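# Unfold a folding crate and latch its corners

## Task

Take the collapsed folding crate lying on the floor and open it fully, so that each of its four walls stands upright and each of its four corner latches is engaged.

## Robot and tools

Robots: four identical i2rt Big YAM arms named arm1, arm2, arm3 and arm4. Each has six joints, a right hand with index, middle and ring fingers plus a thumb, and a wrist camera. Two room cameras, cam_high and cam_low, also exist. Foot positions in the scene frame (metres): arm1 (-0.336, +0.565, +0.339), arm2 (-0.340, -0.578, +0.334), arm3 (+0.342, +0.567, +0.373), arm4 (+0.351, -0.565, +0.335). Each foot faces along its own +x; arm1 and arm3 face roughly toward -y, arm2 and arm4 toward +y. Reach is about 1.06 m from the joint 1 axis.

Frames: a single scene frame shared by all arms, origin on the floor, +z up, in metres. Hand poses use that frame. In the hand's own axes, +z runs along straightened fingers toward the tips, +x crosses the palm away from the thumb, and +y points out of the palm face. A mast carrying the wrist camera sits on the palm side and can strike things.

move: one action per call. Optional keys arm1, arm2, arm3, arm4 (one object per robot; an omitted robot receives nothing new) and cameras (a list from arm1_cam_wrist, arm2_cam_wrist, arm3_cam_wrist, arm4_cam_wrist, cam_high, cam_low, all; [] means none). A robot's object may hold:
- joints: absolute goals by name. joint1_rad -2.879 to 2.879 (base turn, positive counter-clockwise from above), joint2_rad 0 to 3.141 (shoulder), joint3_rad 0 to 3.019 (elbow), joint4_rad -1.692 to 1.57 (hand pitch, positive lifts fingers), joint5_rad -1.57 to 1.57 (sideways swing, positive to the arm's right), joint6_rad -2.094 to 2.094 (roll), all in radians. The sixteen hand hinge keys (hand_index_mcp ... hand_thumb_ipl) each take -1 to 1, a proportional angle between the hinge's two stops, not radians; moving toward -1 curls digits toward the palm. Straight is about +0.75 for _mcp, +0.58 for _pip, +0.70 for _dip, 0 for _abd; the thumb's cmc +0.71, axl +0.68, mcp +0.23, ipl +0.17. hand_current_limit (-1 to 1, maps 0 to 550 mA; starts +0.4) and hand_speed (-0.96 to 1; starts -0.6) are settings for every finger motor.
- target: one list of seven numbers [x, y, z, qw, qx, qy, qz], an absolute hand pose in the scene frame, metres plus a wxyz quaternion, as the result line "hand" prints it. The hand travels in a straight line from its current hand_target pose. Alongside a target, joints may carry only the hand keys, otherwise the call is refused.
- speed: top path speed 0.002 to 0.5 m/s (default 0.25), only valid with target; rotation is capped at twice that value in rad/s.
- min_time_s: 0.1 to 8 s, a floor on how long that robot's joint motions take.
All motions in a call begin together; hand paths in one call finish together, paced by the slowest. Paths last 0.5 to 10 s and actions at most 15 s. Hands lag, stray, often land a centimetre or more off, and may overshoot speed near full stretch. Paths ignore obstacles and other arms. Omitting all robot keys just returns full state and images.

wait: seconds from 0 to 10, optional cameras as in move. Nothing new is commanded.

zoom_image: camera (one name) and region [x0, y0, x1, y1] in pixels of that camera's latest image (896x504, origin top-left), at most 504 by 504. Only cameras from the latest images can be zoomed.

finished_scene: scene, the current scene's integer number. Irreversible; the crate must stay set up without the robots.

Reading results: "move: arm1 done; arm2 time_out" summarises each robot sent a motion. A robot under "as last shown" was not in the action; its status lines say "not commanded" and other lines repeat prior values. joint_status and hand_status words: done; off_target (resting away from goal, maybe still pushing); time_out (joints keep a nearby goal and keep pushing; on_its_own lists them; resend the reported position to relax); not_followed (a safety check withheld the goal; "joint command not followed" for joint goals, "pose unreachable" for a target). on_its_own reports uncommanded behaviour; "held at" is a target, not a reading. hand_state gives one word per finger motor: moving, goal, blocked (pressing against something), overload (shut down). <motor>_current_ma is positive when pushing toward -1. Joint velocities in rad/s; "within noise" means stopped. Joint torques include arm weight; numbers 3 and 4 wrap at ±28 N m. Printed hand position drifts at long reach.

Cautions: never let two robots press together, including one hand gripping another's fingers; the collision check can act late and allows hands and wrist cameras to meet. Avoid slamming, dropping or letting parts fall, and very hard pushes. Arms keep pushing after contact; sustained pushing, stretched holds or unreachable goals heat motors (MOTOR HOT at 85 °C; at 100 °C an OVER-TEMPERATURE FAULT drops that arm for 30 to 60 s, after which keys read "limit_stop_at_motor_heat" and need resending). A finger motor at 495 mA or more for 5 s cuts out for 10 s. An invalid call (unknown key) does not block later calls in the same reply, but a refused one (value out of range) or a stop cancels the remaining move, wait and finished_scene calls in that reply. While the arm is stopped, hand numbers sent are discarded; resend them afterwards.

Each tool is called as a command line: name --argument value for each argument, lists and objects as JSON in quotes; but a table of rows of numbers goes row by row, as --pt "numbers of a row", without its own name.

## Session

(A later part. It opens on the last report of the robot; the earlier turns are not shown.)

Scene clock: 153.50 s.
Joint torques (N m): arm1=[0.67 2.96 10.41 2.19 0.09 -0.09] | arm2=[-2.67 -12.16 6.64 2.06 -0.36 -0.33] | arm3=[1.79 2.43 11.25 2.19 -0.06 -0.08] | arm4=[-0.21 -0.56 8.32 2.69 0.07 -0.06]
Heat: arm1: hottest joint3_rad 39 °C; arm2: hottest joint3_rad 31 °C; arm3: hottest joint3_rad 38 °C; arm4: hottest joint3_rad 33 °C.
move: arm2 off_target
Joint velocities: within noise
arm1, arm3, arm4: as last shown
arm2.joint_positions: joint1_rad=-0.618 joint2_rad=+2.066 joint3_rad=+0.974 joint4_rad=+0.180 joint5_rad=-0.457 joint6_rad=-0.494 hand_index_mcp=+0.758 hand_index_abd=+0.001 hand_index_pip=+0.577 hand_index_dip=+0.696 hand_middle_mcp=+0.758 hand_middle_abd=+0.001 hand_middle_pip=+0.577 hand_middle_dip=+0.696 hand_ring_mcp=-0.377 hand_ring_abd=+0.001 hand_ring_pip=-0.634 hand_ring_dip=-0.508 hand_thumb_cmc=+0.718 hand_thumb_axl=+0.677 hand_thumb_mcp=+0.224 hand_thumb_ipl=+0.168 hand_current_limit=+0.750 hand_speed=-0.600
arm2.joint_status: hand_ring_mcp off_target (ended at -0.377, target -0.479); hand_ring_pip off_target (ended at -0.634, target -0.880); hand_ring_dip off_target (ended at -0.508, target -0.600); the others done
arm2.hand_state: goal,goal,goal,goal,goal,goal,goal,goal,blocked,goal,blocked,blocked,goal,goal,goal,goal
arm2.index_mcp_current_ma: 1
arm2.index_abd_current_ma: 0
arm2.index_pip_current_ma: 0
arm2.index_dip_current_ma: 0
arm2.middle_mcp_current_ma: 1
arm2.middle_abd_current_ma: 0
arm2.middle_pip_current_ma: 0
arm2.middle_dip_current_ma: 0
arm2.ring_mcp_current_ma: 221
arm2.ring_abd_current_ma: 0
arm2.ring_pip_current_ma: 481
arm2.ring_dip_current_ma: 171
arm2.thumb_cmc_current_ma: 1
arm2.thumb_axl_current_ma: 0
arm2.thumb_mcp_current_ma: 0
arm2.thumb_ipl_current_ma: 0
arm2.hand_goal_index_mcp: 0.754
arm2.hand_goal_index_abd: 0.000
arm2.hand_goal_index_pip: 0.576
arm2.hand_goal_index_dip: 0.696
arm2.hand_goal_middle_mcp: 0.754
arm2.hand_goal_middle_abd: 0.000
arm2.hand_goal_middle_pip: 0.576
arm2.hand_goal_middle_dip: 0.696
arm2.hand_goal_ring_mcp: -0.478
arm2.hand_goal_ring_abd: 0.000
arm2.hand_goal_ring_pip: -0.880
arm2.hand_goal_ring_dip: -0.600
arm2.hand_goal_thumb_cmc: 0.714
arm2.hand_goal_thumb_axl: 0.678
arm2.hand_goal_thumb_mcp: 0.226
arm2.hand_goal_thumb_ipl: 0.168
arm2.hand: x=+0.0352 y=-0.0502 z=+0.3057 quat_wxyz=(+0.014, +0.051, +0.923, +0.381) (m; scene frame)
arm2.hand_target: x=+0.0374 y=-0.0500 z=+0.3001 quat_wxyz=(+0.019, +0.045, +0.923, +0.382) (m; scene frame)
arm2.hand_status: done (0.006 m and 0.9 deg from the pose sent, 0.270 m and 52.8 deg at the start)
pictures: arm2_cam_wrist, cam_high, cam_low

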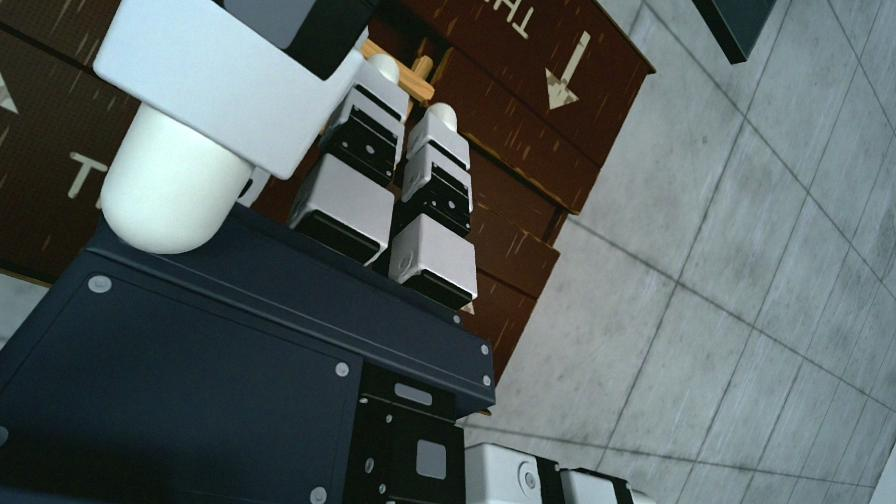

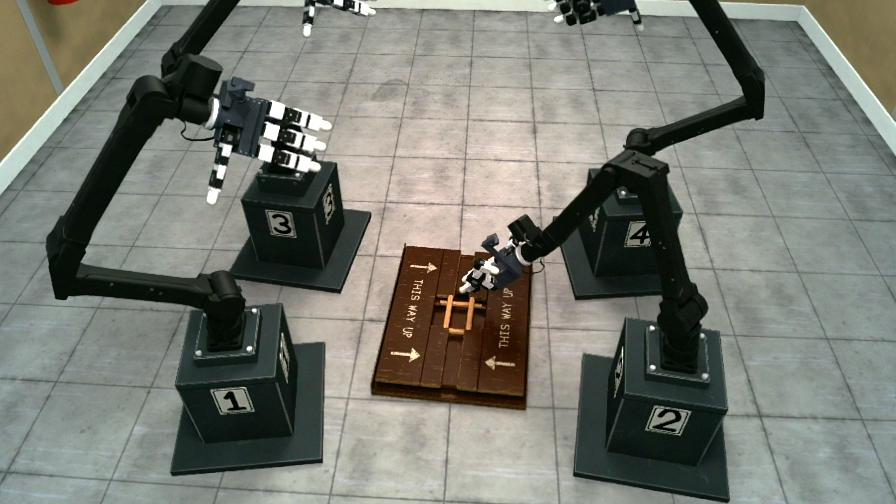

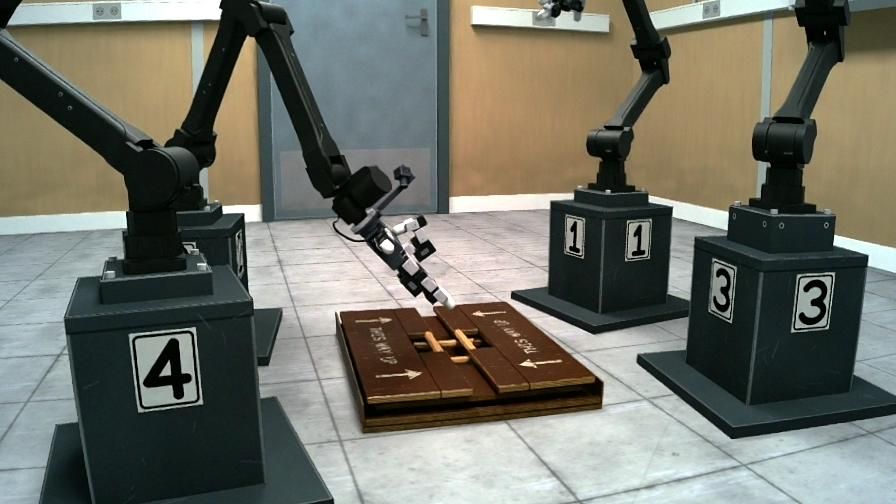

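move --arm2 '{"target": [0.030, -0.035, 0.205, 0.0187, 0.0451, 0.9228, 0.3822], "speed": 0.2, "joints": {"hand_ring_mcp": -0.36, "hand_ring_pip": -0.62, "hand_ring_dip": -0.49}}' --cameras '["arm2_cam_wrist", "cam_high", "cam_low"]'

zoom_image --camera "cam_high" --region '[420, 240, 520, 340]'

zoom_image --camera "cam_low" --region '[380, 260, 520, 380]'

zoom_image --camera "arm2_cam_wrist" --region '[300, 0, 560, 200]'

Scene clock: 163.00 s.
Joint torques (N m): arm1=[0.62 2.96 10.43 2.17 0.09 -0.09] | arm2=[-1.67 -12.45 6.86 2.04 -0.18 0.02] | arm3=[1.73 2.49 11.28 2.19 -0.05 -0.09] | arm4=[-0.09 -0.26 8.35 2.67 0.1 -0.08]
Heat: arm1: hottest joint3_rad 39 °C; arm2: hottest joint3_rad 30 °C; arm3: hottest joint3_rad 38 °C; arm4: hottest joint3_rad 33 °C.
move: arm2 off_target
Joint velocities: within noise
arm1, arm3, arm4: as last shown
arm2.joint_positions: joint1_rad=-0.597 joint2_rad=+2.312 joint3_rad=+1.029 joint4_rad=+0.367 joint5_rad=-0.441 joint6_rad=-0.495 hand_index_mcp=+0.757 hand_index_abd=+0.000 hand_index_pip=+0.575 hand_index_dip=+0.693 hand_middle_mcp=+0.757 hand_middle_abd=+0.001 hand_middle_pip=+0.575 hand_middle_dip=+0.694 hand_ring_mcp=-0.351 hand_ring_abd=+0.001 hand_ring_pip=-0.620 hand_ring_dip=-0.488 hand_thumb_cmc=+0.720 hand_thumb_axl=+0.677 hand_thumb_mcp=+0.224 hand_thumb_ipl=+0.168 hand_current_limit=+0.750 hand_speed=-0.600
arm2.joint_status: all done
arm2.hand_state: goal,goal,goal,goal,goal,goal,goal,goal,goal,goal,goal,goal,goal,goal,goal,goal
arm2.index_mcp_current_ma: 1
arm2.index_abd_current_ma: 0
arm2.index_pip_current_ma: 0
arm2.index_dip_current_ma: 0
arm2.middle_mcp_current_ma: 1
arm2.middle_abd_current_ma: 0
arm2.middle_pip_current_ma: 0
arm2.middle_dip_current_ma: 0
arm2.ring_mcp_current_ma: 4
arm2.ring_abd_current_ma: 0
arm2.ring_pip_current_ma: 0
arm2.ring_dip_current_ma: 0
arm2.thumb_cmc_current_ma: 1
arm2.thumb_axl_current_ma: 0
arm2.thumb_mcp_current_ma: 0
arm2.thumb_ipl_current_ma: 0
arm2.hand_goal_index_mcp: 0.754
arm2.hand_goal_index_abd: 0.000
arm2.hand_goal_index_pip: 0.576
arm2.hand_goal_index_dip: 0.696
arm2.hand_goal_middle_mcp: 0.754
arm2.hand_goal_middle_abd: 0.000
arm2.hand_goal_middle_pip: 0.576
arm2.hand_goal_middle_dip: 0.696
arm2.hand_goal_ring_mcp: -0.360
arm2.hand_goal_ring_abd: 0.000
arm2.hand_goal_ring_pip: -0.620
arm2.hand_goal_ring_dip: -0.490
arm2.hand_goal_thumb_cmc: 0.714
arm2.hand_goal_thumb_axl: 0.678
arm2.hand_goal_thumb_mcp: 0.226
arm2.hand_goal_thumb_ipl: 0.168
arm2.hand: x=+0.0250 y=-0.0447 z=+0.2091 quat_wxyz=(+0.015, +0.044, +0.925, +0.376) (m; scene frame)
arm2.hand_target: x=+0.0297 y=-0.0353 z=+0.2054 quat_wxyz=(+0.019, +0.045, +0.923, +0.382) (m; scene frame)
arm2.hand_status: off_target (0.012 m and 0.8 deg from the pose sent, 0.102 m and 0.9 deg at the start)
pictures: arm2_cam_wrist, cam_high, cam_low

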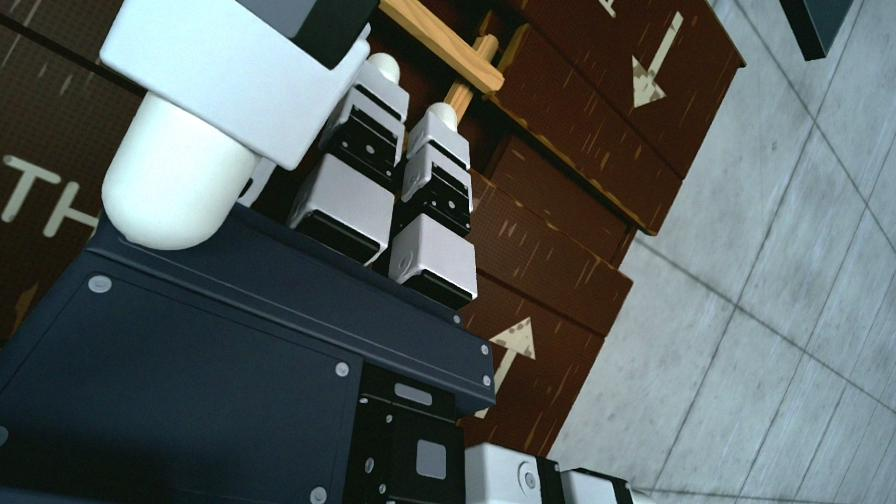

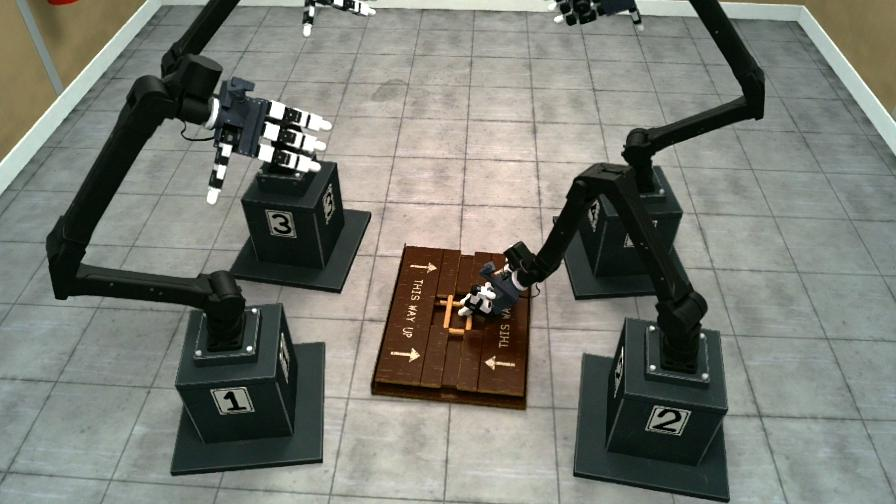

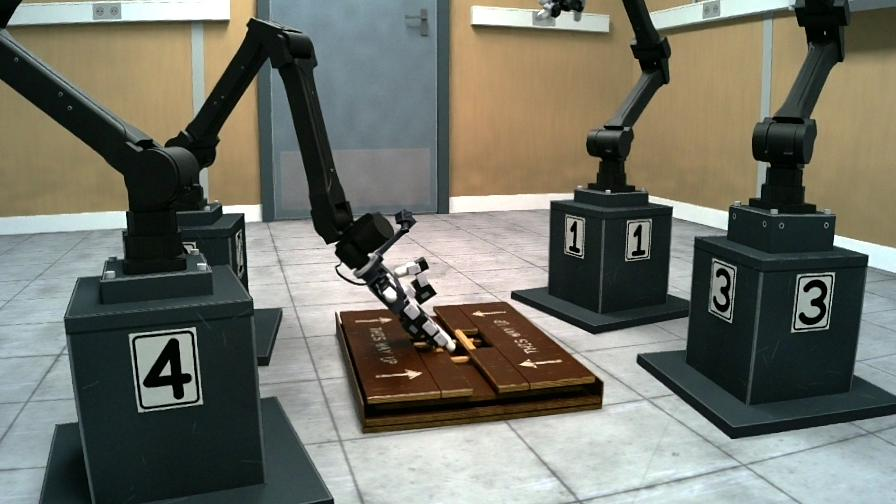

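Scaled by 5.040.

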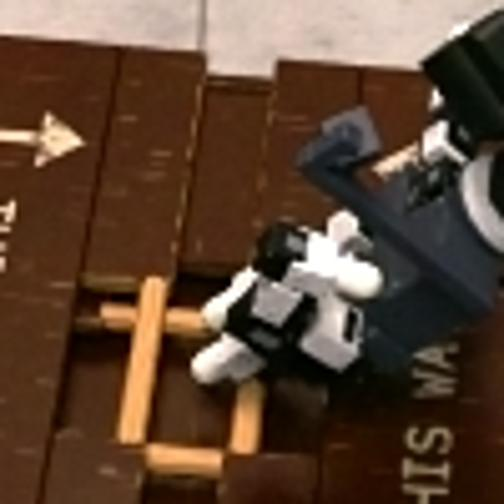

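Scaled by 3.600.

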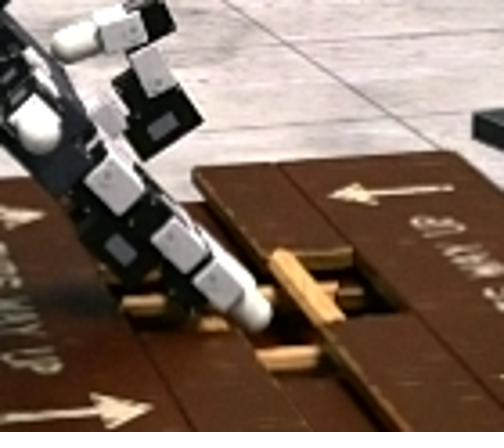

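Scaled by 1.938.

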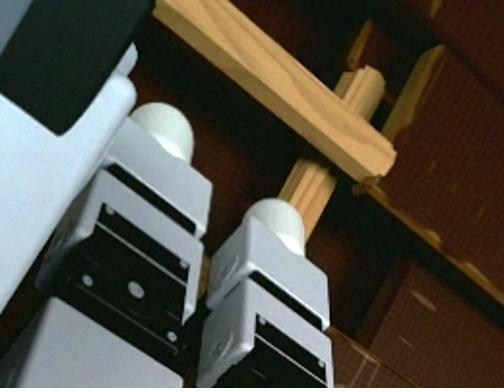

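move --arm2 '{"target": [0.013, -0.030, 0.190, 0.0187, 0.0451, 0.9228, 0.3822], "speed": 0.1}' --cameras '["arm2_cam_wrist", "cam_high", "cam_low"]'

zoom_image --camera "cam_high" --region '[420, 270, 500, 350]'

zoom_image --camera "cam_low" --region '[400, 300, 500, 380]'

zoom_image --camera "arm2_cam_wrist" --region '[300, 0, 560, 200]'

Scene clock: 180.53 s.
Joint torques (N m): arm1=[0.56 3.02 10.44 2.19 0.1 -0.09] | arm2=[-0.44 -11.58 6.01 2.21 -0.11 0.03] | arm3=[1.85 2.49 11.26 2.19 -0.06 -0.09] | arm4=[-0.09 -0.56 8.36 2.69 0.09 -0.07]
Heat: arm1: hottest joint3_rad 39 °C; arm2: hottest joint3_rad 29 °C; arm3: hottest joint3_rad 38 °C; arm4: hottest joint3_rad 34 °C.
move: arm2 off_target
Joint velocities: within noise
arm1, arm3, arm4: as last shown
arm2.joint_positions: joint1_rad=-0.579 joint2_rad=+2.334 joint3_rad=+1.029 joint4_rad=+0.420 joint5_rad=-0.421 joint6_rad=-0.471 hand_index_mcp=+0.758 hand_index_abd=+0.000 hand_index_pip=+0.575 hand_index_dip=+0.693 hand_middle_mcp=+0.777 hand_middle_abd=-0.007 hand_middle_pip=+0.598 hand_middle_dip=+0.694 hand_ring_mcp=-0.351 hand_ring_abd=+0.001 hand_ring_pip=-0.620 hand_ring_dip=-0.488 hand_thumb_cmc=+0.720 hand_thumb_axl=+0.677 hand_thumb_mcp=+0.224 hand_thumb_ipl=+0.168 hand_current_limit=+0.750 hand_speed=-0.600
arm2.joint_status: not commanded
arm2.hand_state: goal,goal,goal,goal,blocked,goal,blocked,goal,goal,goal,goal,goal,goal,goal,goal,goal
arm2.index_mcp_current_ma: 1
arm2.index_abd_current_ma: 0
arm2.index_pip_current_ma: 0
arm2.index_dip_current_ma: 0
arm2.middle_mcp_current_ma: 17
arm2.middle_abd_current_ma: -2
arm2.middle_pip_current_ma: 14
arm2.middle_dip_current_ma: 0
arm2.ring_mcp_current_ma: 4
arm2.ring_abd_current_ma: 0
arm2.ring_pip_current_ma: 0
arm2.ring_dip_current_ma: 0
arm2.thumb_cmc_current_ma: 1
arm2.thumb_axl_current_ma: 0
arm2.thumb_mcp_current_ma: 0
arm2.thumb_ipl_current_ma: 0
arm2.hand_goal_index_mcp: 0.754
arm2.hand_goal_index_abd: 0.000
arm2.hand_goal_index_pip: 0.576
arm2.hand_goal_index_dip: 0.696
arm2.hand_goal_middle_mcp: 0.754
arm2.hand_goal_middle_abd: 0.000
arm2.hand_goal_middle_pip: 0.576
arm2.hand_goal_middle_dip: 0.696
arm2.hand_goal_ring_mcp: -0.360
arm2.hand_goal_ring_abd: 0.000
arm2.hand_goal_ring_pip: -0.620
arm2.hand_goal_ring_dip: -0.490
arm2.hand_goal_thumb_cmc: 0.714
arm2.hand_goal_thumb_axl: 0.678
arm2.hand_goal_thumb_mcp: 0.226
arm2.hand_goal_thumb_ipl: 0.168
arm2.hand: x=+0.0208 y=-0.0393 z=+0.2046 quat_wxyz=(+0.024, +0.046, +0.922, +0.383) (m; scene frame)
arm2.hand_target: x=+0.0125 y=-0.0308 z=+0.1903 quat_wxyz=(+0.019, +0.045, +0.923, +0.382) (m; scene frame)
arm2.hand_status: off_target (0.019 m and 0.6 deg from the pose sent, 0.027 m and 0.9 deg at the start)
pictures: arm2_cam_wrist, cam_high, cam_low

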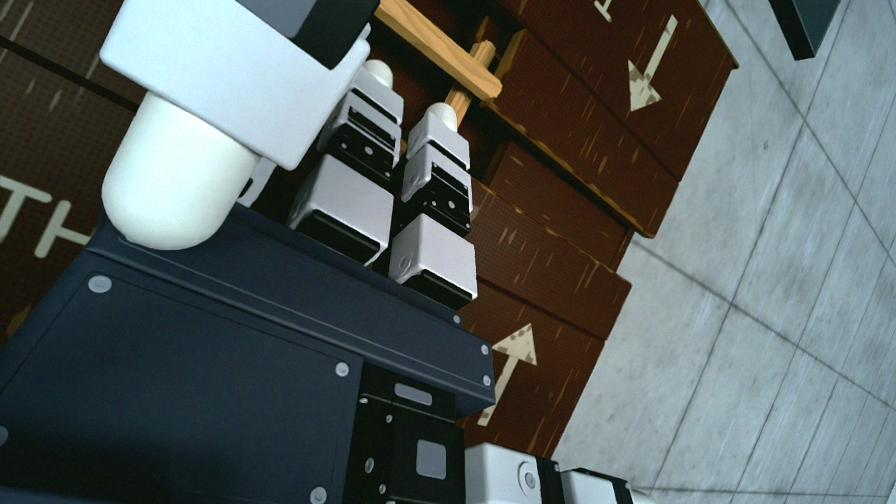

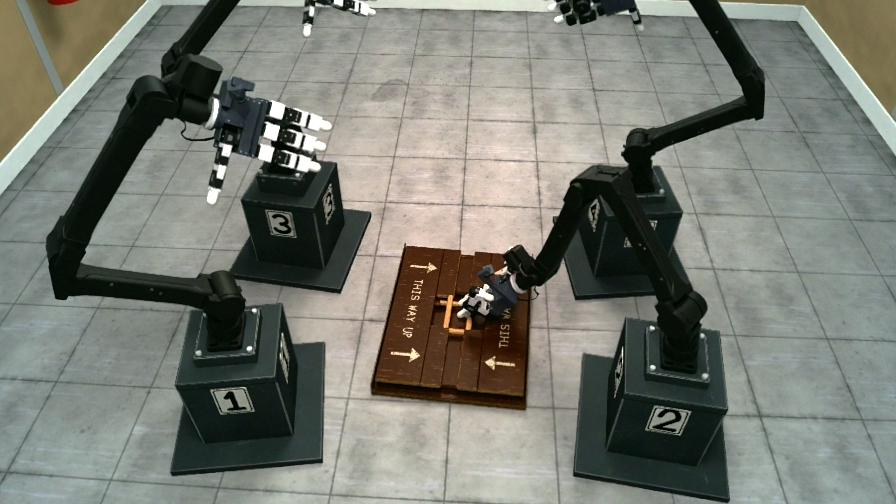

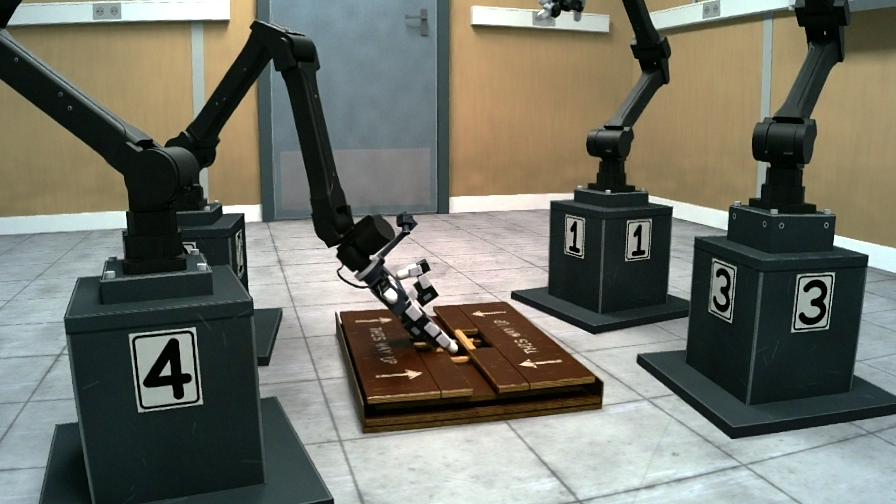

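Scaled by 6.300.

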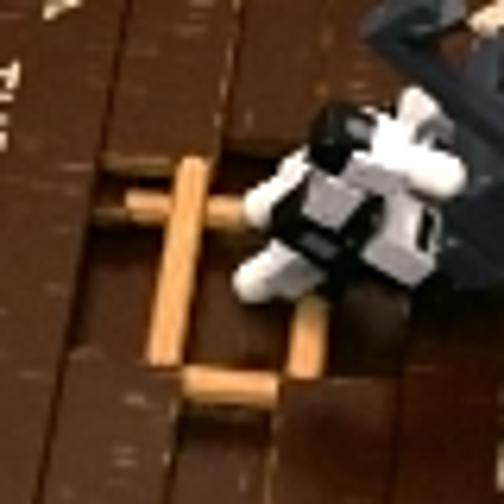

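Scaled by 5.040.

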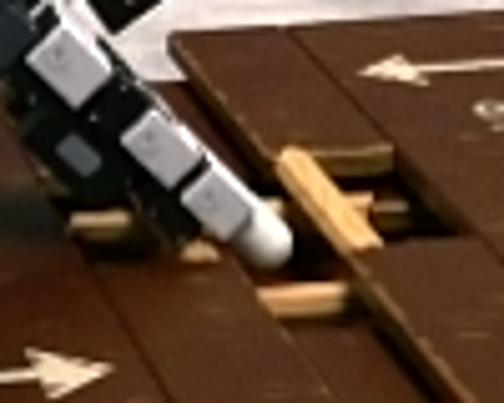

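Scaled by 1.938.

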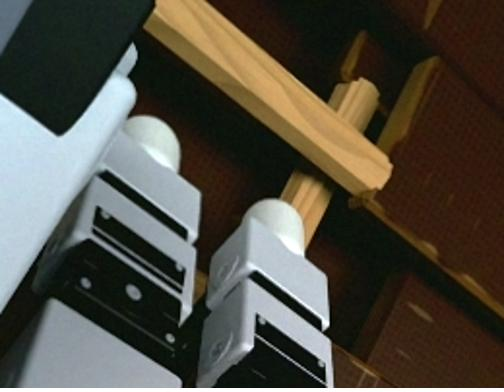

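move --arm2 '{"target": [0.013, 0.0, 0.26, 0.0112, 0.0475, 0.9731, 0.2253], "speed": 0.2}'

move --arm2 '{"target": [0.018, 0.068, 0.205, 0, 0.0488, 0.9988, 0], "speed": 0.2}' --cameras '["arm2_cam_wrist", "cam_high", "cam_low", "arm3_cam_wrist"]'

zoom_image --camera "cam_high" --region '[420, 250, 520, 350]'

zoom_image --camera "cam_low" --region '[400, 290, 500, 380]'

zoom_image --camera "arm3_cam_wrist" --region '[660, 120, 860, 300]'

Scene clock: 202.27 s.
Joint torques (N m): arm1=[0.67 3.02 10.45 2.19 0.1 -0.09] | arm2=[-1.55 -14.45 9.43 0.55 -0.03 -0.28] | arm3=[1.79 2.49 11.28 2.21 -0.06 -0.09] | arm4=[-0.21 -0.5 8.32 2.7 0.08 -0.07]
Heat: arm1: hottest joint3_rad 39 °C; arm2: hottest joint3_rad 29 °C; arm3: hottest joint3_rad 38 °C; arm4: hottest joint3_rad 34 °C.
move: arm2 off_target
Joint velocities: arm1=[within noise] | arm2=[within noise] | arm3=[-0.005 -0.005 0.046 -0.022 -0.037 -0.066] | arm4=[within noise]
arm1, arm3, arm4: as last shown
arm2.joint_positions: joint1_rad=-0.496 joint2_rad=+2.116 joint3_rad=+1.142 joint4_rad=-0.232 joint5_rad=-0.232 joint6_rad=-0.474 hand_index_mcp=+0.755 hand_index_abd=+0.003 hand_index_pip=+0.574 hand_index_dip=+0.693 hand_middle_mcp=+0.756 hand_middle_abd=-0.001 hand_middle_pip=+0.577 hand_middle_dip=+0.694 hand_ring_mcp=-0.351 hand_ring_abd=+0.001 hand_ring_pip=-0.620 hand_ring_dip=-0.488 hand_thumb_cmc=+0.720 hand_thumb_axl=+0.677 hand_thumb_mcp=+0.224 hand_thumb_ipl=+0.168 hand_current_limit=+0.750 hand_speed=-0.600
arm2.joint_status: not commanded
arm2.hand_state: goal,goal,goal,goal,goal,goal,goal,goal,goal,goal,goal,goal,goal,goal,goal,goal
arm2.index_mcp_current_ma: 0
arm2.index_abd_current_ma: 0
arm2.index_pip_current_ma: 0
arm2.index_dip_current_ma: 0
arm2.middle_mcp_current_ma: 0
arm2.middle_abd_current_ma: 0
arm2.middle_pip_current_ma: 0
arm2.middle_dip_current_ma: 0
arm2.ring_mcp_current_ma: 4
arm2.ring_abd_current_ma: 0
arm2.ring_pip_current_ma: 0
arm2.ring_dip_current_ma: 0
arm2.thumb_cmc_current_ma: 1
arm2.thumb_axl_current_ma: 0
arm2.thumb_mcp_current_ma: 0
arm2.thumb_ipl_current_ma: 0
arm2.hand_goal_index_mcp: 0.754
arm2.hand_goal_index_abd: 0.000
arm2.hand_goal_index_pip: 0.576
arm2.hand_goal_index_dip: 0.696
arm2.hand_goal_middle_mcp: 0.754
arm2.hand_goal_middle_abd: 0.000
arm2.hand_goal_middle_pip: 0.576
arm2.hand_goal_middle_dip: 0.696
arm2.hand_goal_ring_mcp: -0.360
arm2.hand_goal_ring_abd: 0.000
arm2.hand_goal_ring_pip: -0.620
arm2.hand_goal_ring_dip: -0.490
arm2.hand_goal_thumb_cmc: 0.714
arm2.hand_goal_thumb_axl: 0.678
arm2.hand_goal_thumb_mcp: 0.226
arm2.hand_goal_thumb_ipl: 0.168
arm2.hand: x=+0.0075 y=-0.0177 z=+0.2464 quat_wxyz=(+0.000, +0.061, +0.975, +0.214) (m; scene frame)
arm2.hand_target: x=+0.0125 y=-0.0006 z=+0.2604 quat_wxyz=(+0.011, +0.048, +0.973, +0.225) (m; scene frame)
arm2.hand_status: off_target (0.023 m and 2.4 deg from the pose sent, 0.068 m and 19.1 deg at the start)
pictures: none

Scene clock: 204.33 s.
Joint torques (N m): arm1=[0.62 3.08 10.44 2.19 0.09 -0.1] | arm2=[-1.85 -15.74 11.56 -0.44 0.23 0.15] | arm3=[1.85 2.55 11.26 2.19 -0.06 -0.09] | arm4=[-0.21 -0.38 8.35 2.7 0.07 -0.08]
Heat: arm1: hottest joint3_rad 39 °C; arm2: hottest joint3_rad 29 °C; arm3: hottest joint3_rad 38 °C; arm4: hottest joint3_rad 34 °C.
move: arm2 off_target
Joint velocities: within noise
arm1.joint_positions: joint1_rad=+0.381 joint2_rad=+0.624 joint3_rad=+1.465 joint4_rad=-1.409 joint5_rad=+0.060 joint6_rad=+1.126 hand_index_mcp=+0.755 hand_index_abd=+0.000 hand_index_pip=+0.577 hand_index_dip=+0.696 hand_middle_mcp=+0.755 hand_middle_abd=+0.000 hand_middle_pip=+0.577 hand_middle_dip=+0.696 hand_ring_mcp=+0.755 hand_ring_abd=+0.000 hand_ring_pip=+0.577 hand_ring_dip=+0.696 hand_thumb_cmc=+0.715 hand_thumb_axl=+0.677 hand_thumb_mcp=+0.226 hand_thumb_ipl=+0.168 hand_current_limit=+0.400 hand_speed=-0.600
arm1.joint_status: not commanded
arm1.hand_state: goal,goal,goal,goal,goal,goal,goal,goal,goal,goal,goal,goal,goal,goal,goal,goal
arm1.index_mcp_current_ma: 0
arm1.index_abd_current_ma: 0
arm1.index_pip_current_ma: 0
arm1.index_dip_current_ma: 0
arm1.middle_mcp_current_ma: 0
arm1.middle_abd_current_ma: 0
arm1.middle_pip_current_ma: 0
arm1.middle_dip_current_ma: 0
arm1.ring_mcp_current_ma: 0
arm1.ring_abd_current_ma: 0
arm1.ring_pip_current_ma: 0
arm1.ring_dip_current_ma: 0
arm1.thumb_cmc_current_ma: 0
arm1.thumb_axl_current_ma: 0
arm1.thumb_mcp_current_ma: 0
arm1.thumb_ipl_current_ma: 0
arm1.hand_goal_index_mcp: 0.754
arm1.hand_goal_index_abd: 0.000
arm1.hand_goal_index_pip: 0.576
arm1.hand_goal_index_dip: 0.696
arm1.hand_goal_middle_mcp: 0.754
arm1.hand_goal_middle_abd: 0.000
arm1.hand_goal_middle_pip: 0.576
arm1.hand_goal_middle_dip: 0.696
arm1.hand_goal_ring_mcp: 0.754
arm1.hand_goal_ring_abd: 0.000
arm1.hand_goal_ring_pip: 0.576
arm1.hand_goal_ring_dip: 0.696
arm1.hand_goal_thumb_cmc: 0.714
arm1.hand_goal_thumb_axl: 0.678
arm1.hand_goal_thumb_mcp: 0.226
arm1.hand_goal_thumb_ipl: 0.168
arm1.hand: x=-0.3061 y=+0.3252 z=+0.9143 quat_wxyz=(+0.341, +0.835, -0.265, +0.341) (m; scene frame)
arm1.hand_target: x=-0.3079 y=+0.3282 z=+0.9239 quat_wxyz=(+0.348, +0.830, -0.264, +0.348) (m; scene frame)
arm1.hand_status: not commanded
arm2.joint_positions: joint1_rad=-0.386 joint2_rad=+2.351 joint3_rad=+1.699 joint4_rad=-0.933 joint5_rad=-0.006 joint6_rad=-0.445 hand_index_mcp=+0.755 hand_index_abd=+0.003 hand_index_pip=+0.574 hand_index_dip=+0.693 hand_middle_mcp=+0.755 hand_middle_abd=-0.001 hand_middle_pip=+0.577 hand_middle_dip=+0.694 hand_ring_mcp=-0.351 hand_ring_abd=+0.001 hand_ring_pip=-0.620 hand_ring_dip=-0.488 hand_thumb_cmc=+0.716 hand_thumb_axl=+0.677 hand_thumb_mcp=+0.224 hand_thumb_ipl=+0.168 hand_current_limit=+0.750 hand_speed=-0.600
arm2.joint_status: not commanded
arm2.hand_state: goal,goal,goal,goal,goal,goal,goal,goal,goal,goal,goal,goal,goal,goal,goal,goal
arm2.index_mcp_current_ma: 0
arm2.index_abd_current_ma: 0
arm2.index_pip_current_ma: 0
arm2.index_dip_current_ma: 0
arm2.middle_mcp_current_ma: 0
arm2.middle_abd_current_ma: 0
arm2.middle_pip_current_ma: 0
arm2.middle_dip_current_ma: 0
arm2.ring_mcp_current_ma: 4
arm2.ring_abd_current_ma: 0
arm2.ring_pip_current_ma: 0
arm2.ring_dip_current_ma: 0
arm2.thumb_cmc_current_ma: 0
arm2.thumb_axl_current_ma: 0
arm2.thumb_mcp_current_ma: 0
arm2.thumb_ipl_current_ma: 0
arm2.hand_goal_index_mcp: 0.754
arm2.hand_goal_index_abd: 0.000
arm2.hand_goal_index_pip: 0.576
arm2.hand_goal_index_dip: 0.696
arm2.hand_goal_middle_mcp: 0.754
arm2.hand_goal_middle_abd: 0.000
arm2.hand_goal_middle_pip: 0.576
arm2.hand_goal_middle_dip: 0.696
arm2.hand_goal_ring_mcp: -0.360
arm2.hand_goal_ring_abd: 0.000
arm2.hand_goal_ring_pip: -0.620
arm2.hand_goal_ring_dip: -0.490
arm2.hand_goal_thumb_cmc: 0.714
arm2.hand_goal_thumb_axl: 0.678
arm2.hand_goal_thumb_mcp: 0.226
arm2.hand_goal_thumb_ipl: 0.168
arm2.hand: x=+0.0126 y=+0.0537 z=+0.2069 quat_wxyz=(-0.005, +0.044, +0.999, -0.004) (m; scene frame)
arm2.hand_target: x=+0.0176 y=+0.0672 z=+0.2051 quat_wxyz=(+0.000, +0.049, +0.999, +0.000) (m; scene frame)
arm2.hand_status: off_target (0.015 m and 0.9 deg from the pose sent, 0.096 m and 24.8 deg at the start)
arm3.joint_positions: joint1_rad=+0.633 joint2_rad=+0.616 joint3_rad=+1.360 joint4_rad=-1.257 joint5_rad=-0.066 joint6_rad=+0.991 hand_index_mcp=+0.755 hand_index_abd=+0.000 hand_index_pip=+0.577 hand_index_dip=+0.696 hand_middle_mcp=+0.755 hand_middle_abd=+0.000 hand_middle_pip=+0.577 hand_middle_dip=+0.696 hand_ring_mcp=+0.755 hand_ring_abd=+0.000 hand_ring_pip=+0.577 hand_ring_dip=+0.696 hand_thumb_cmc=+0.715 hand_thumb_axl=+0.677 hand_thumb_mcp=+0.226 hand_thumb_ipl=+0.168 hand_current_limit=+0.400 hand_speed=-0.600
arm3.joint_status: not commanded
arm3.hand_state: goal,goal,goal,goal,goal,goal,goal,goal,goal,goal,goal,goal,goal,goal,goal,goal
arm3.index_mcp_current_ma: 0
arm3.index_abd_current_ma: 0
arm3.index_pip_current_ma: 0
arm3.index_dip_current_ma: 0
arm3.middle_mcp_current_ma: 0
arm3.middle_abd_current_ma: 0
arm3.middle_pip_current_ma: 0
arm3.middle_dip_current_ma: 0
arm3.ring_mcp_current_ma: 0
arm3.ring_abd_current_ma: 0
arm3.ring_pip_current_ma: 0
arm3.ring_dip_current_ma: 0
arm3.thumb_cmc_current_ma: 0
arm3.thumb_axl_current_ma: 0
arm3.thumb_mcp_current_ma: 0
arm3.thumb_ipl_current_ma: 0
arm3.hand_goal_index_mcp: 0.754
arm3.hand_goal_index_abd: 0.000
arm3.hand_goal_index_pip: 0.576
arm3.hand_goal_index_dip: 0.696
arm3.hand_goal_middle_mcp: 0.754
arm3.hand_goal_middle_abd: 0.000
arm3.hand_goal_middle_pip: 0.576
arm3.hand_goal_middle_dip: 0.696
arm3.hand_goal_ring_mcp: 0.754
arm3.hand_goal_ring_abd: 0.000
arm3.hand_goal_ring_pip: 0.576
arm3.hand_goal_ring_dip: 0.696
arm3.hand_goal_thumb_cmc: 0.714
arm3.hand_goal_thumb_axl: 0.678
arm3.hand_goal_thumb_mcp: 0.226
arm3.hand_goal_thumb_ipl: 0.168
arm3.hand: x=+0.4086 y=+0.3046 z=+0.9390 quat_wxyz=(+0.354, +0.840, -0.188, +0.366) (m; scene frame)
arm3.hand_target: x=+0.4070 y=+0.3076 z=+0.9542 quat_wxyz=(+0.364, +0.832, -0.185, +0.376) (m; scene frame)
arm3.hand_status: not commanded
arm4.joint_positions: joint1_rad=-0.396 joint2_rad=+0.649 joint3_rad=+1.460 joint4_rad=-1.301 joint5_rad=-0.067 joint6_rad=+1.212 hand_index_mcp=+0.754 hand_index_abd=+0.001 hand_index_pip=+0.577 hand_index_dip=+0.696 hand_middle_mcp=+0.754 hand_middle_abd=+0.001 hand_middle_pip=+0.577 hand_middle_dip=+0.696 hand_ring_mcp=+0.754 hand_ring_abd=+0.001 hand_ring_pip=+0.577 hand_ring_dip=+0.696 hand_thumb_cmc=+0.714 hand_thumb_axl=+0.677 hand_thumb_mcp=+0.226 hand_thumb_ipl=+0.168 hand_current_limit=+0.400 hand_speed=-0.600
arm4.joint_status: not commanded
arm4.hand_state: goal,goal,goal,goal,goal,goal,goal,goal,goal,goal,goal,goal,goal,goal,goal,goal
arm4.index_mcp_current_ma: 0
arm4.index_abd_current_ma: 0
arm4.index_pip_current_ma: 0
arm4.index_dip_current_ma: 0
arm4.middle_mcp_current_ma: 0
arm4.middle_abd_current_ma: 0
arm4.middle_pip_current_ma: 0
arm4.middle_dip_current_ma: 0
arm4.ring_mcp_current_ma: 0
arm4.ring_abd_current_ma: 0
arm4.ring_pip_current_ma: 0
arm4.ring_dip_current_ma: 0
arm4.thumb_cmc_current_ma: 0
arm4.thumb_axl_current_ma: 0
arm4.thumb_mcp_current_ma: 0
arm4.thumb_ipl_current_ma: 0
arm4.hand_goal_index_mcp: 0.754
arm4.hand_goal_index_abd: 0.000
arm4.hand_goal_index_pip: 0.576
arm4.hand_goal_index_dip: 0.696
arm4.hand_goal_middle_mcp: 0.754
arm4.hand_goal_middle_abd: 0.000
arm4.hand_goal_middle_pip: 0.576
arm4.hand_goal_middle_dip: 0.696
arm4.hand_goal_ring_mcp: 0.754
arm4.hand_goal_ring_abd: 0.000
arm4.hand_goal_ring_pip: 0.576
arm4.hand_goal_ring_dip: 0.696
arm4.hand_goal_thumb_cmc: 0.714
arm4.hand_goal_thumb_axl: 0.678
arm4.hand_goal_thumb_mcp: 0.226
arm4.hand_goal_thumb_ipl: 0.168
arm4.hand: x=+0.4848 y=-0.3435 z=+0.9157 quat_wxyz=(-0.258, +0.561, +0.646, +0.448) (m; scene frame)
arm4.hand_target: x=+0.4839 y=-0.3462 z=+0.9292 quat_wxyz=(-0.264, +0.555, +0.641, +0.460) (m; scene frame)
arm4.hand_status: not commanded
pictures: arm2_cam_wrist, arm3_cam_wrist, cam_high, cam_low

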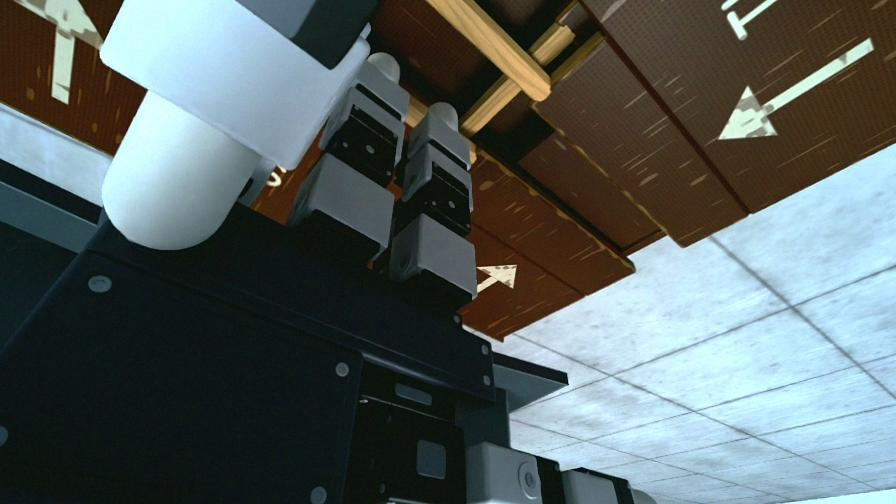

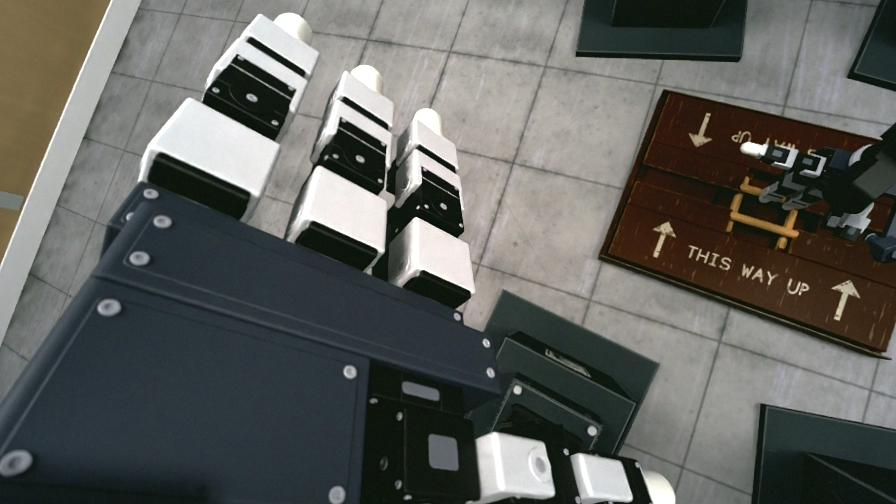

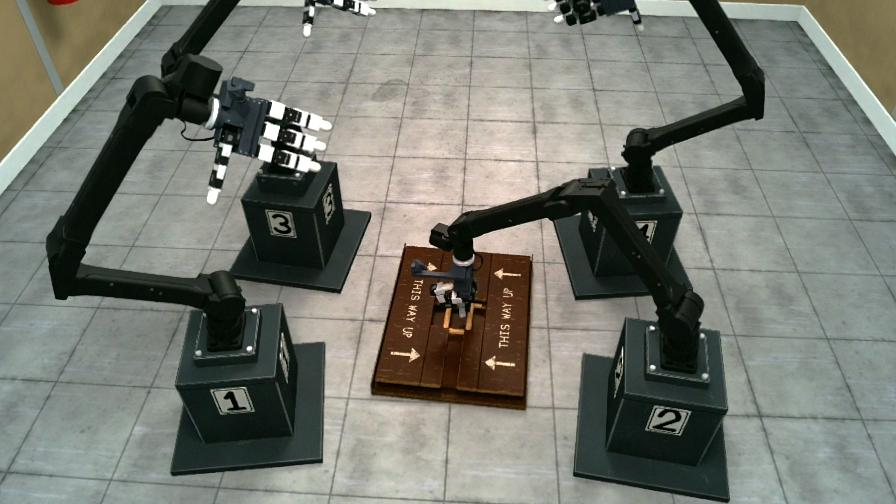

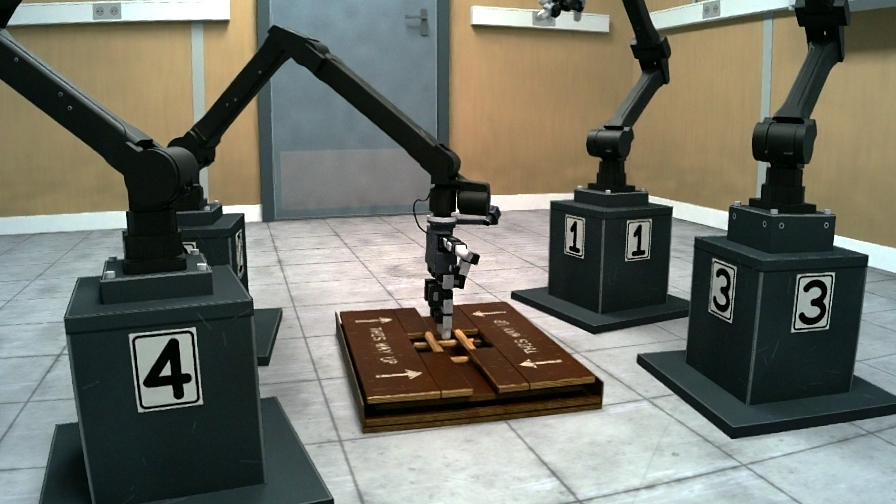

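Scaled by 5.040.

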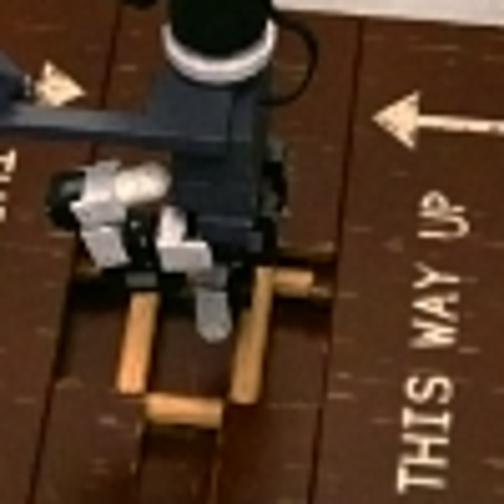

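Scaled by 5.040.

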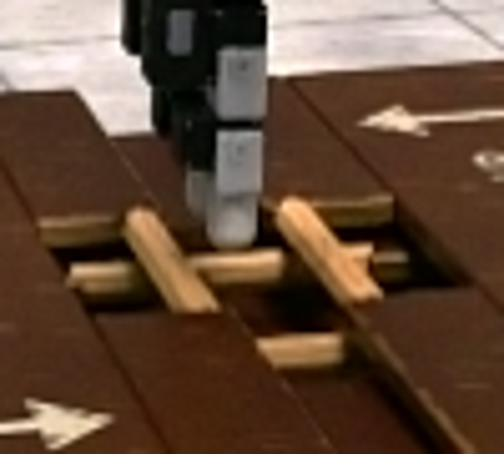

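Scaled by 2.520.

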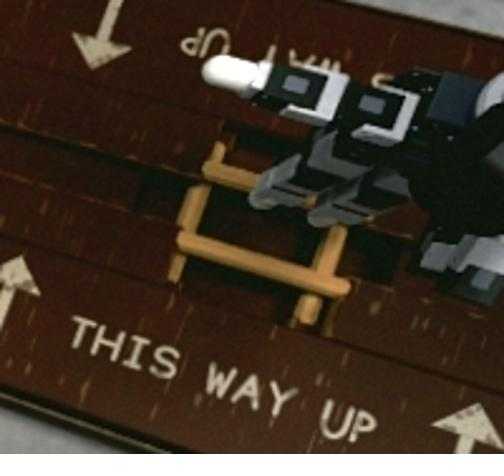

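move --arm2 '{"target": [0.021, 0.082, 0.185, 0, 0.0488, 0.9988, 0], "speed": 0.1}' --cameras '["cam_high", "cam_low", "arm3_cam_wrist"]'

zoom_image --camera "cam_high" --region '[420, 250, 520, 350]'

zoom_image --camera "cam_low" --region '[400, 290, 500, 380]'

zoom_image --camera "arm3_cam_wrist" --region '[700, 150, 840, 270]'

Scene clock: 215.73 s.
Joint torques (N m): arm1=[0.62 3.02 10.43 2.19 0.08 -0.09] | arm2=[-1.44 -16.44 11.58 -0.35 0.22 0.14] | arm3=[1.85 2.49 11.29 2.21 -0.06 -0.09] | arm4=[-0.15 -0.38 8.32 2.66 0.09 -0.06]
Heat: arm1: hottest joint3_rad 40 °C; arm2: hottest joint3_rad 31 °C; arm3: hottest joint3_rad 39 °C; arm4: hottest joint3_rad 34 °C.
move: arm2 off_target
Joint velocities: within noise
arm1, arm3, arm4: as last shown
arm2.joint_positions: joint1_rad=-0.383 joint2_rad=+2.417 joint3_rad=+1.766 joint4_rad=-0.936 joint5_rad=-0.006 joint6_rad=-0.438 hand_index_mcp=+0.755 hand_index_abd=+0.003 hand_index_pip=+0.574 hand_index_dip=+0.693 hand_middle_mcp=+0.755 hand_middle_abd=-0.001 hand_middle_pip=+0.577 hand_middle_dip=+0.694 hand_ring_mcp=-0.351 hand_ring_abd=+0.001 hand_ring_pip=-0.620 hand_ring_dip=-0.488 hand_thumb_cmc=+0.716 hand_thumb_axl=+0.677 hand_thumb_mcp=+0.224 hand_thumb_ipl=+0.168 hand_current_limit=+0.750 hand_speed=-0.600
arm2.joint_status: not commanded
arm2.hand_state: goal,goal,goal,goal,goal,goal,goal,goal,goal,goal,goal,goal,goal,goal,goal,goal
arm2.index_mcp_current_ma: 0
arm2.index_abd_current_ma: 0
arm2.index_pip_current_ma: 0
arm2.index_dip_current_ma: 0
arm2.middle_mcp_current_ma: 0
arm2.middle_abd_current_ma: 0
arm2.middle_pip_current_ma: 0
arm2.middle_dip_current_ma: 0
arm2.ring_mcp_current_ma: 4
arm2.ring_abd_current_ma: 0
arm2.ring_pip_current_ma: 0
arm2.ring_dip_current_ma: 0
arm2.thumb_cmc_current_ma: 0
arm2.thumb_axl_current_ma: 0
arm2.thumb_mcp_current_ma: 0
arm2.thumb_ipl_current_ma: 0
arm2.hand_goal_index_mcp: 0.754
arm2.hand_goal_index_abd: 0.000
arm2.hand_goal_index_pip: 0.576
arm2.hand_goal_index_dip: 0.696
arm2.hand_goal_middle_mcp: 0.754
arm2.hand_goal_middle_abd: 0.000
arm2.hand_goal_middle_pip: 0.576
arm2.hand_goal_middle_dip: 0.696
arm2.hand_goal_ring_mcp: -0.360
arm2.hand_goal_ring_abd: 0.000
arm2.hand_goal_ring_pip: -0.620
arm2.hand_goal_ring_dip: -0.490
arm2.hand_goal_thumb_cmc: 0.714
arm2.hand_goal_thumb_axl: 0.678
arm2.hand_goal_thumb_mcp: 0.226
arm2.hand_goal_thumb_ipl: 0.168
arm2.hand: x=+0.0184 y=+0.0667 z=+0.1859 quat_wxyz=(-0.005, +0.046, +0.999, -0.005) (m; scene frame)
arm2.hand_target: x=+0.0205 y=+0.0814 z=+0.1853 quat_wxyz=(+0.000, +0.049, +0.999, +0.001) (m; scene frame)
arm2.hand_status: off_target (0.016 m and 0.9 deg from the pose sent, 0.037 m and 0.9 deg at the start)
pictures: arm3_cam_wrist, cam_high, cam_low

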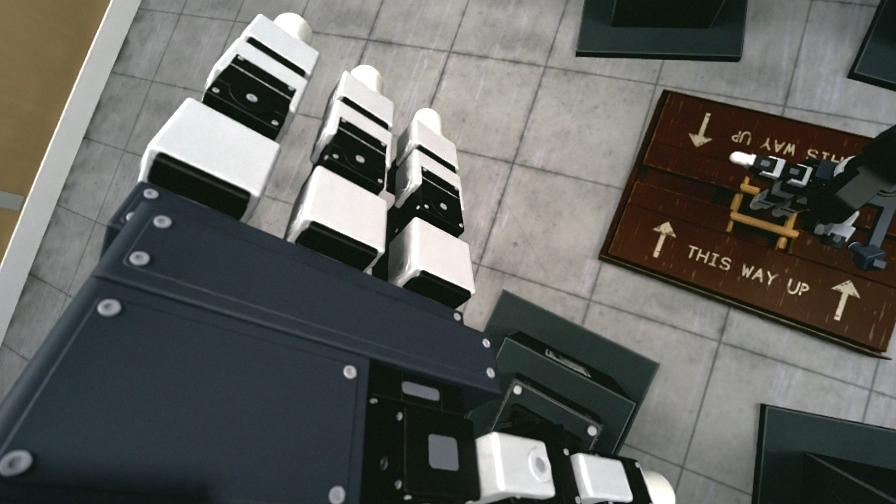

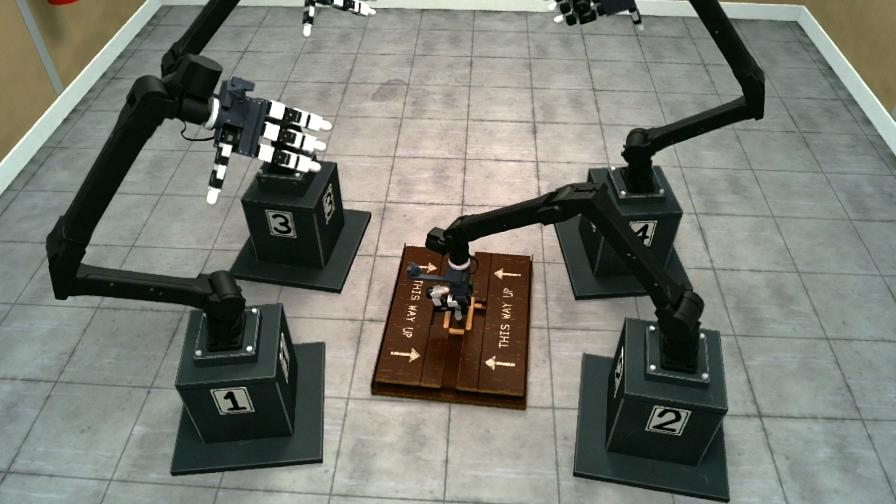

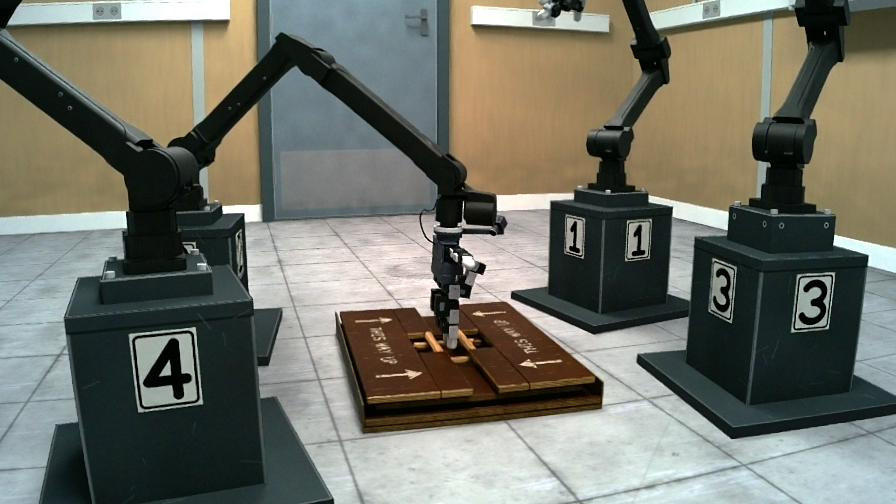

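Scaled by 5.040.

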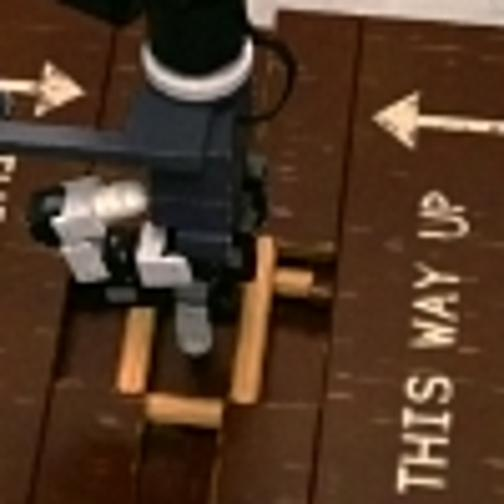

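Scaled by 5.040.

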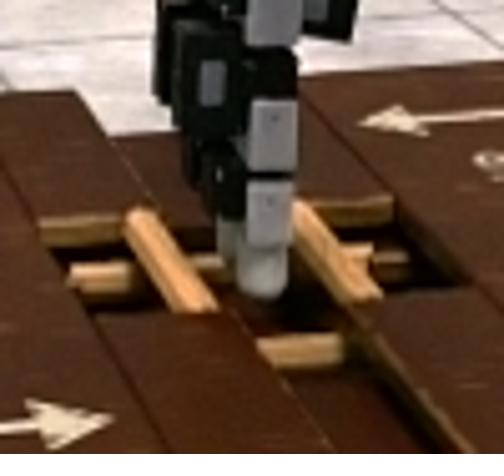

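Scaled by 3.600.

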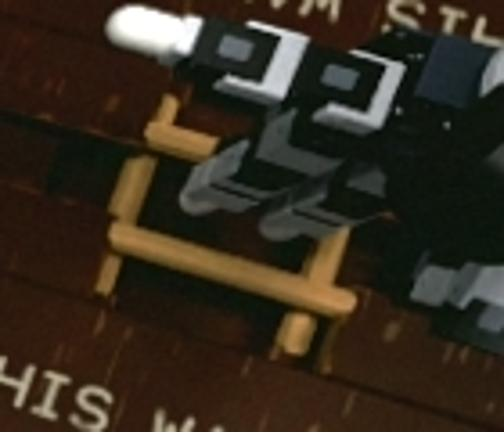

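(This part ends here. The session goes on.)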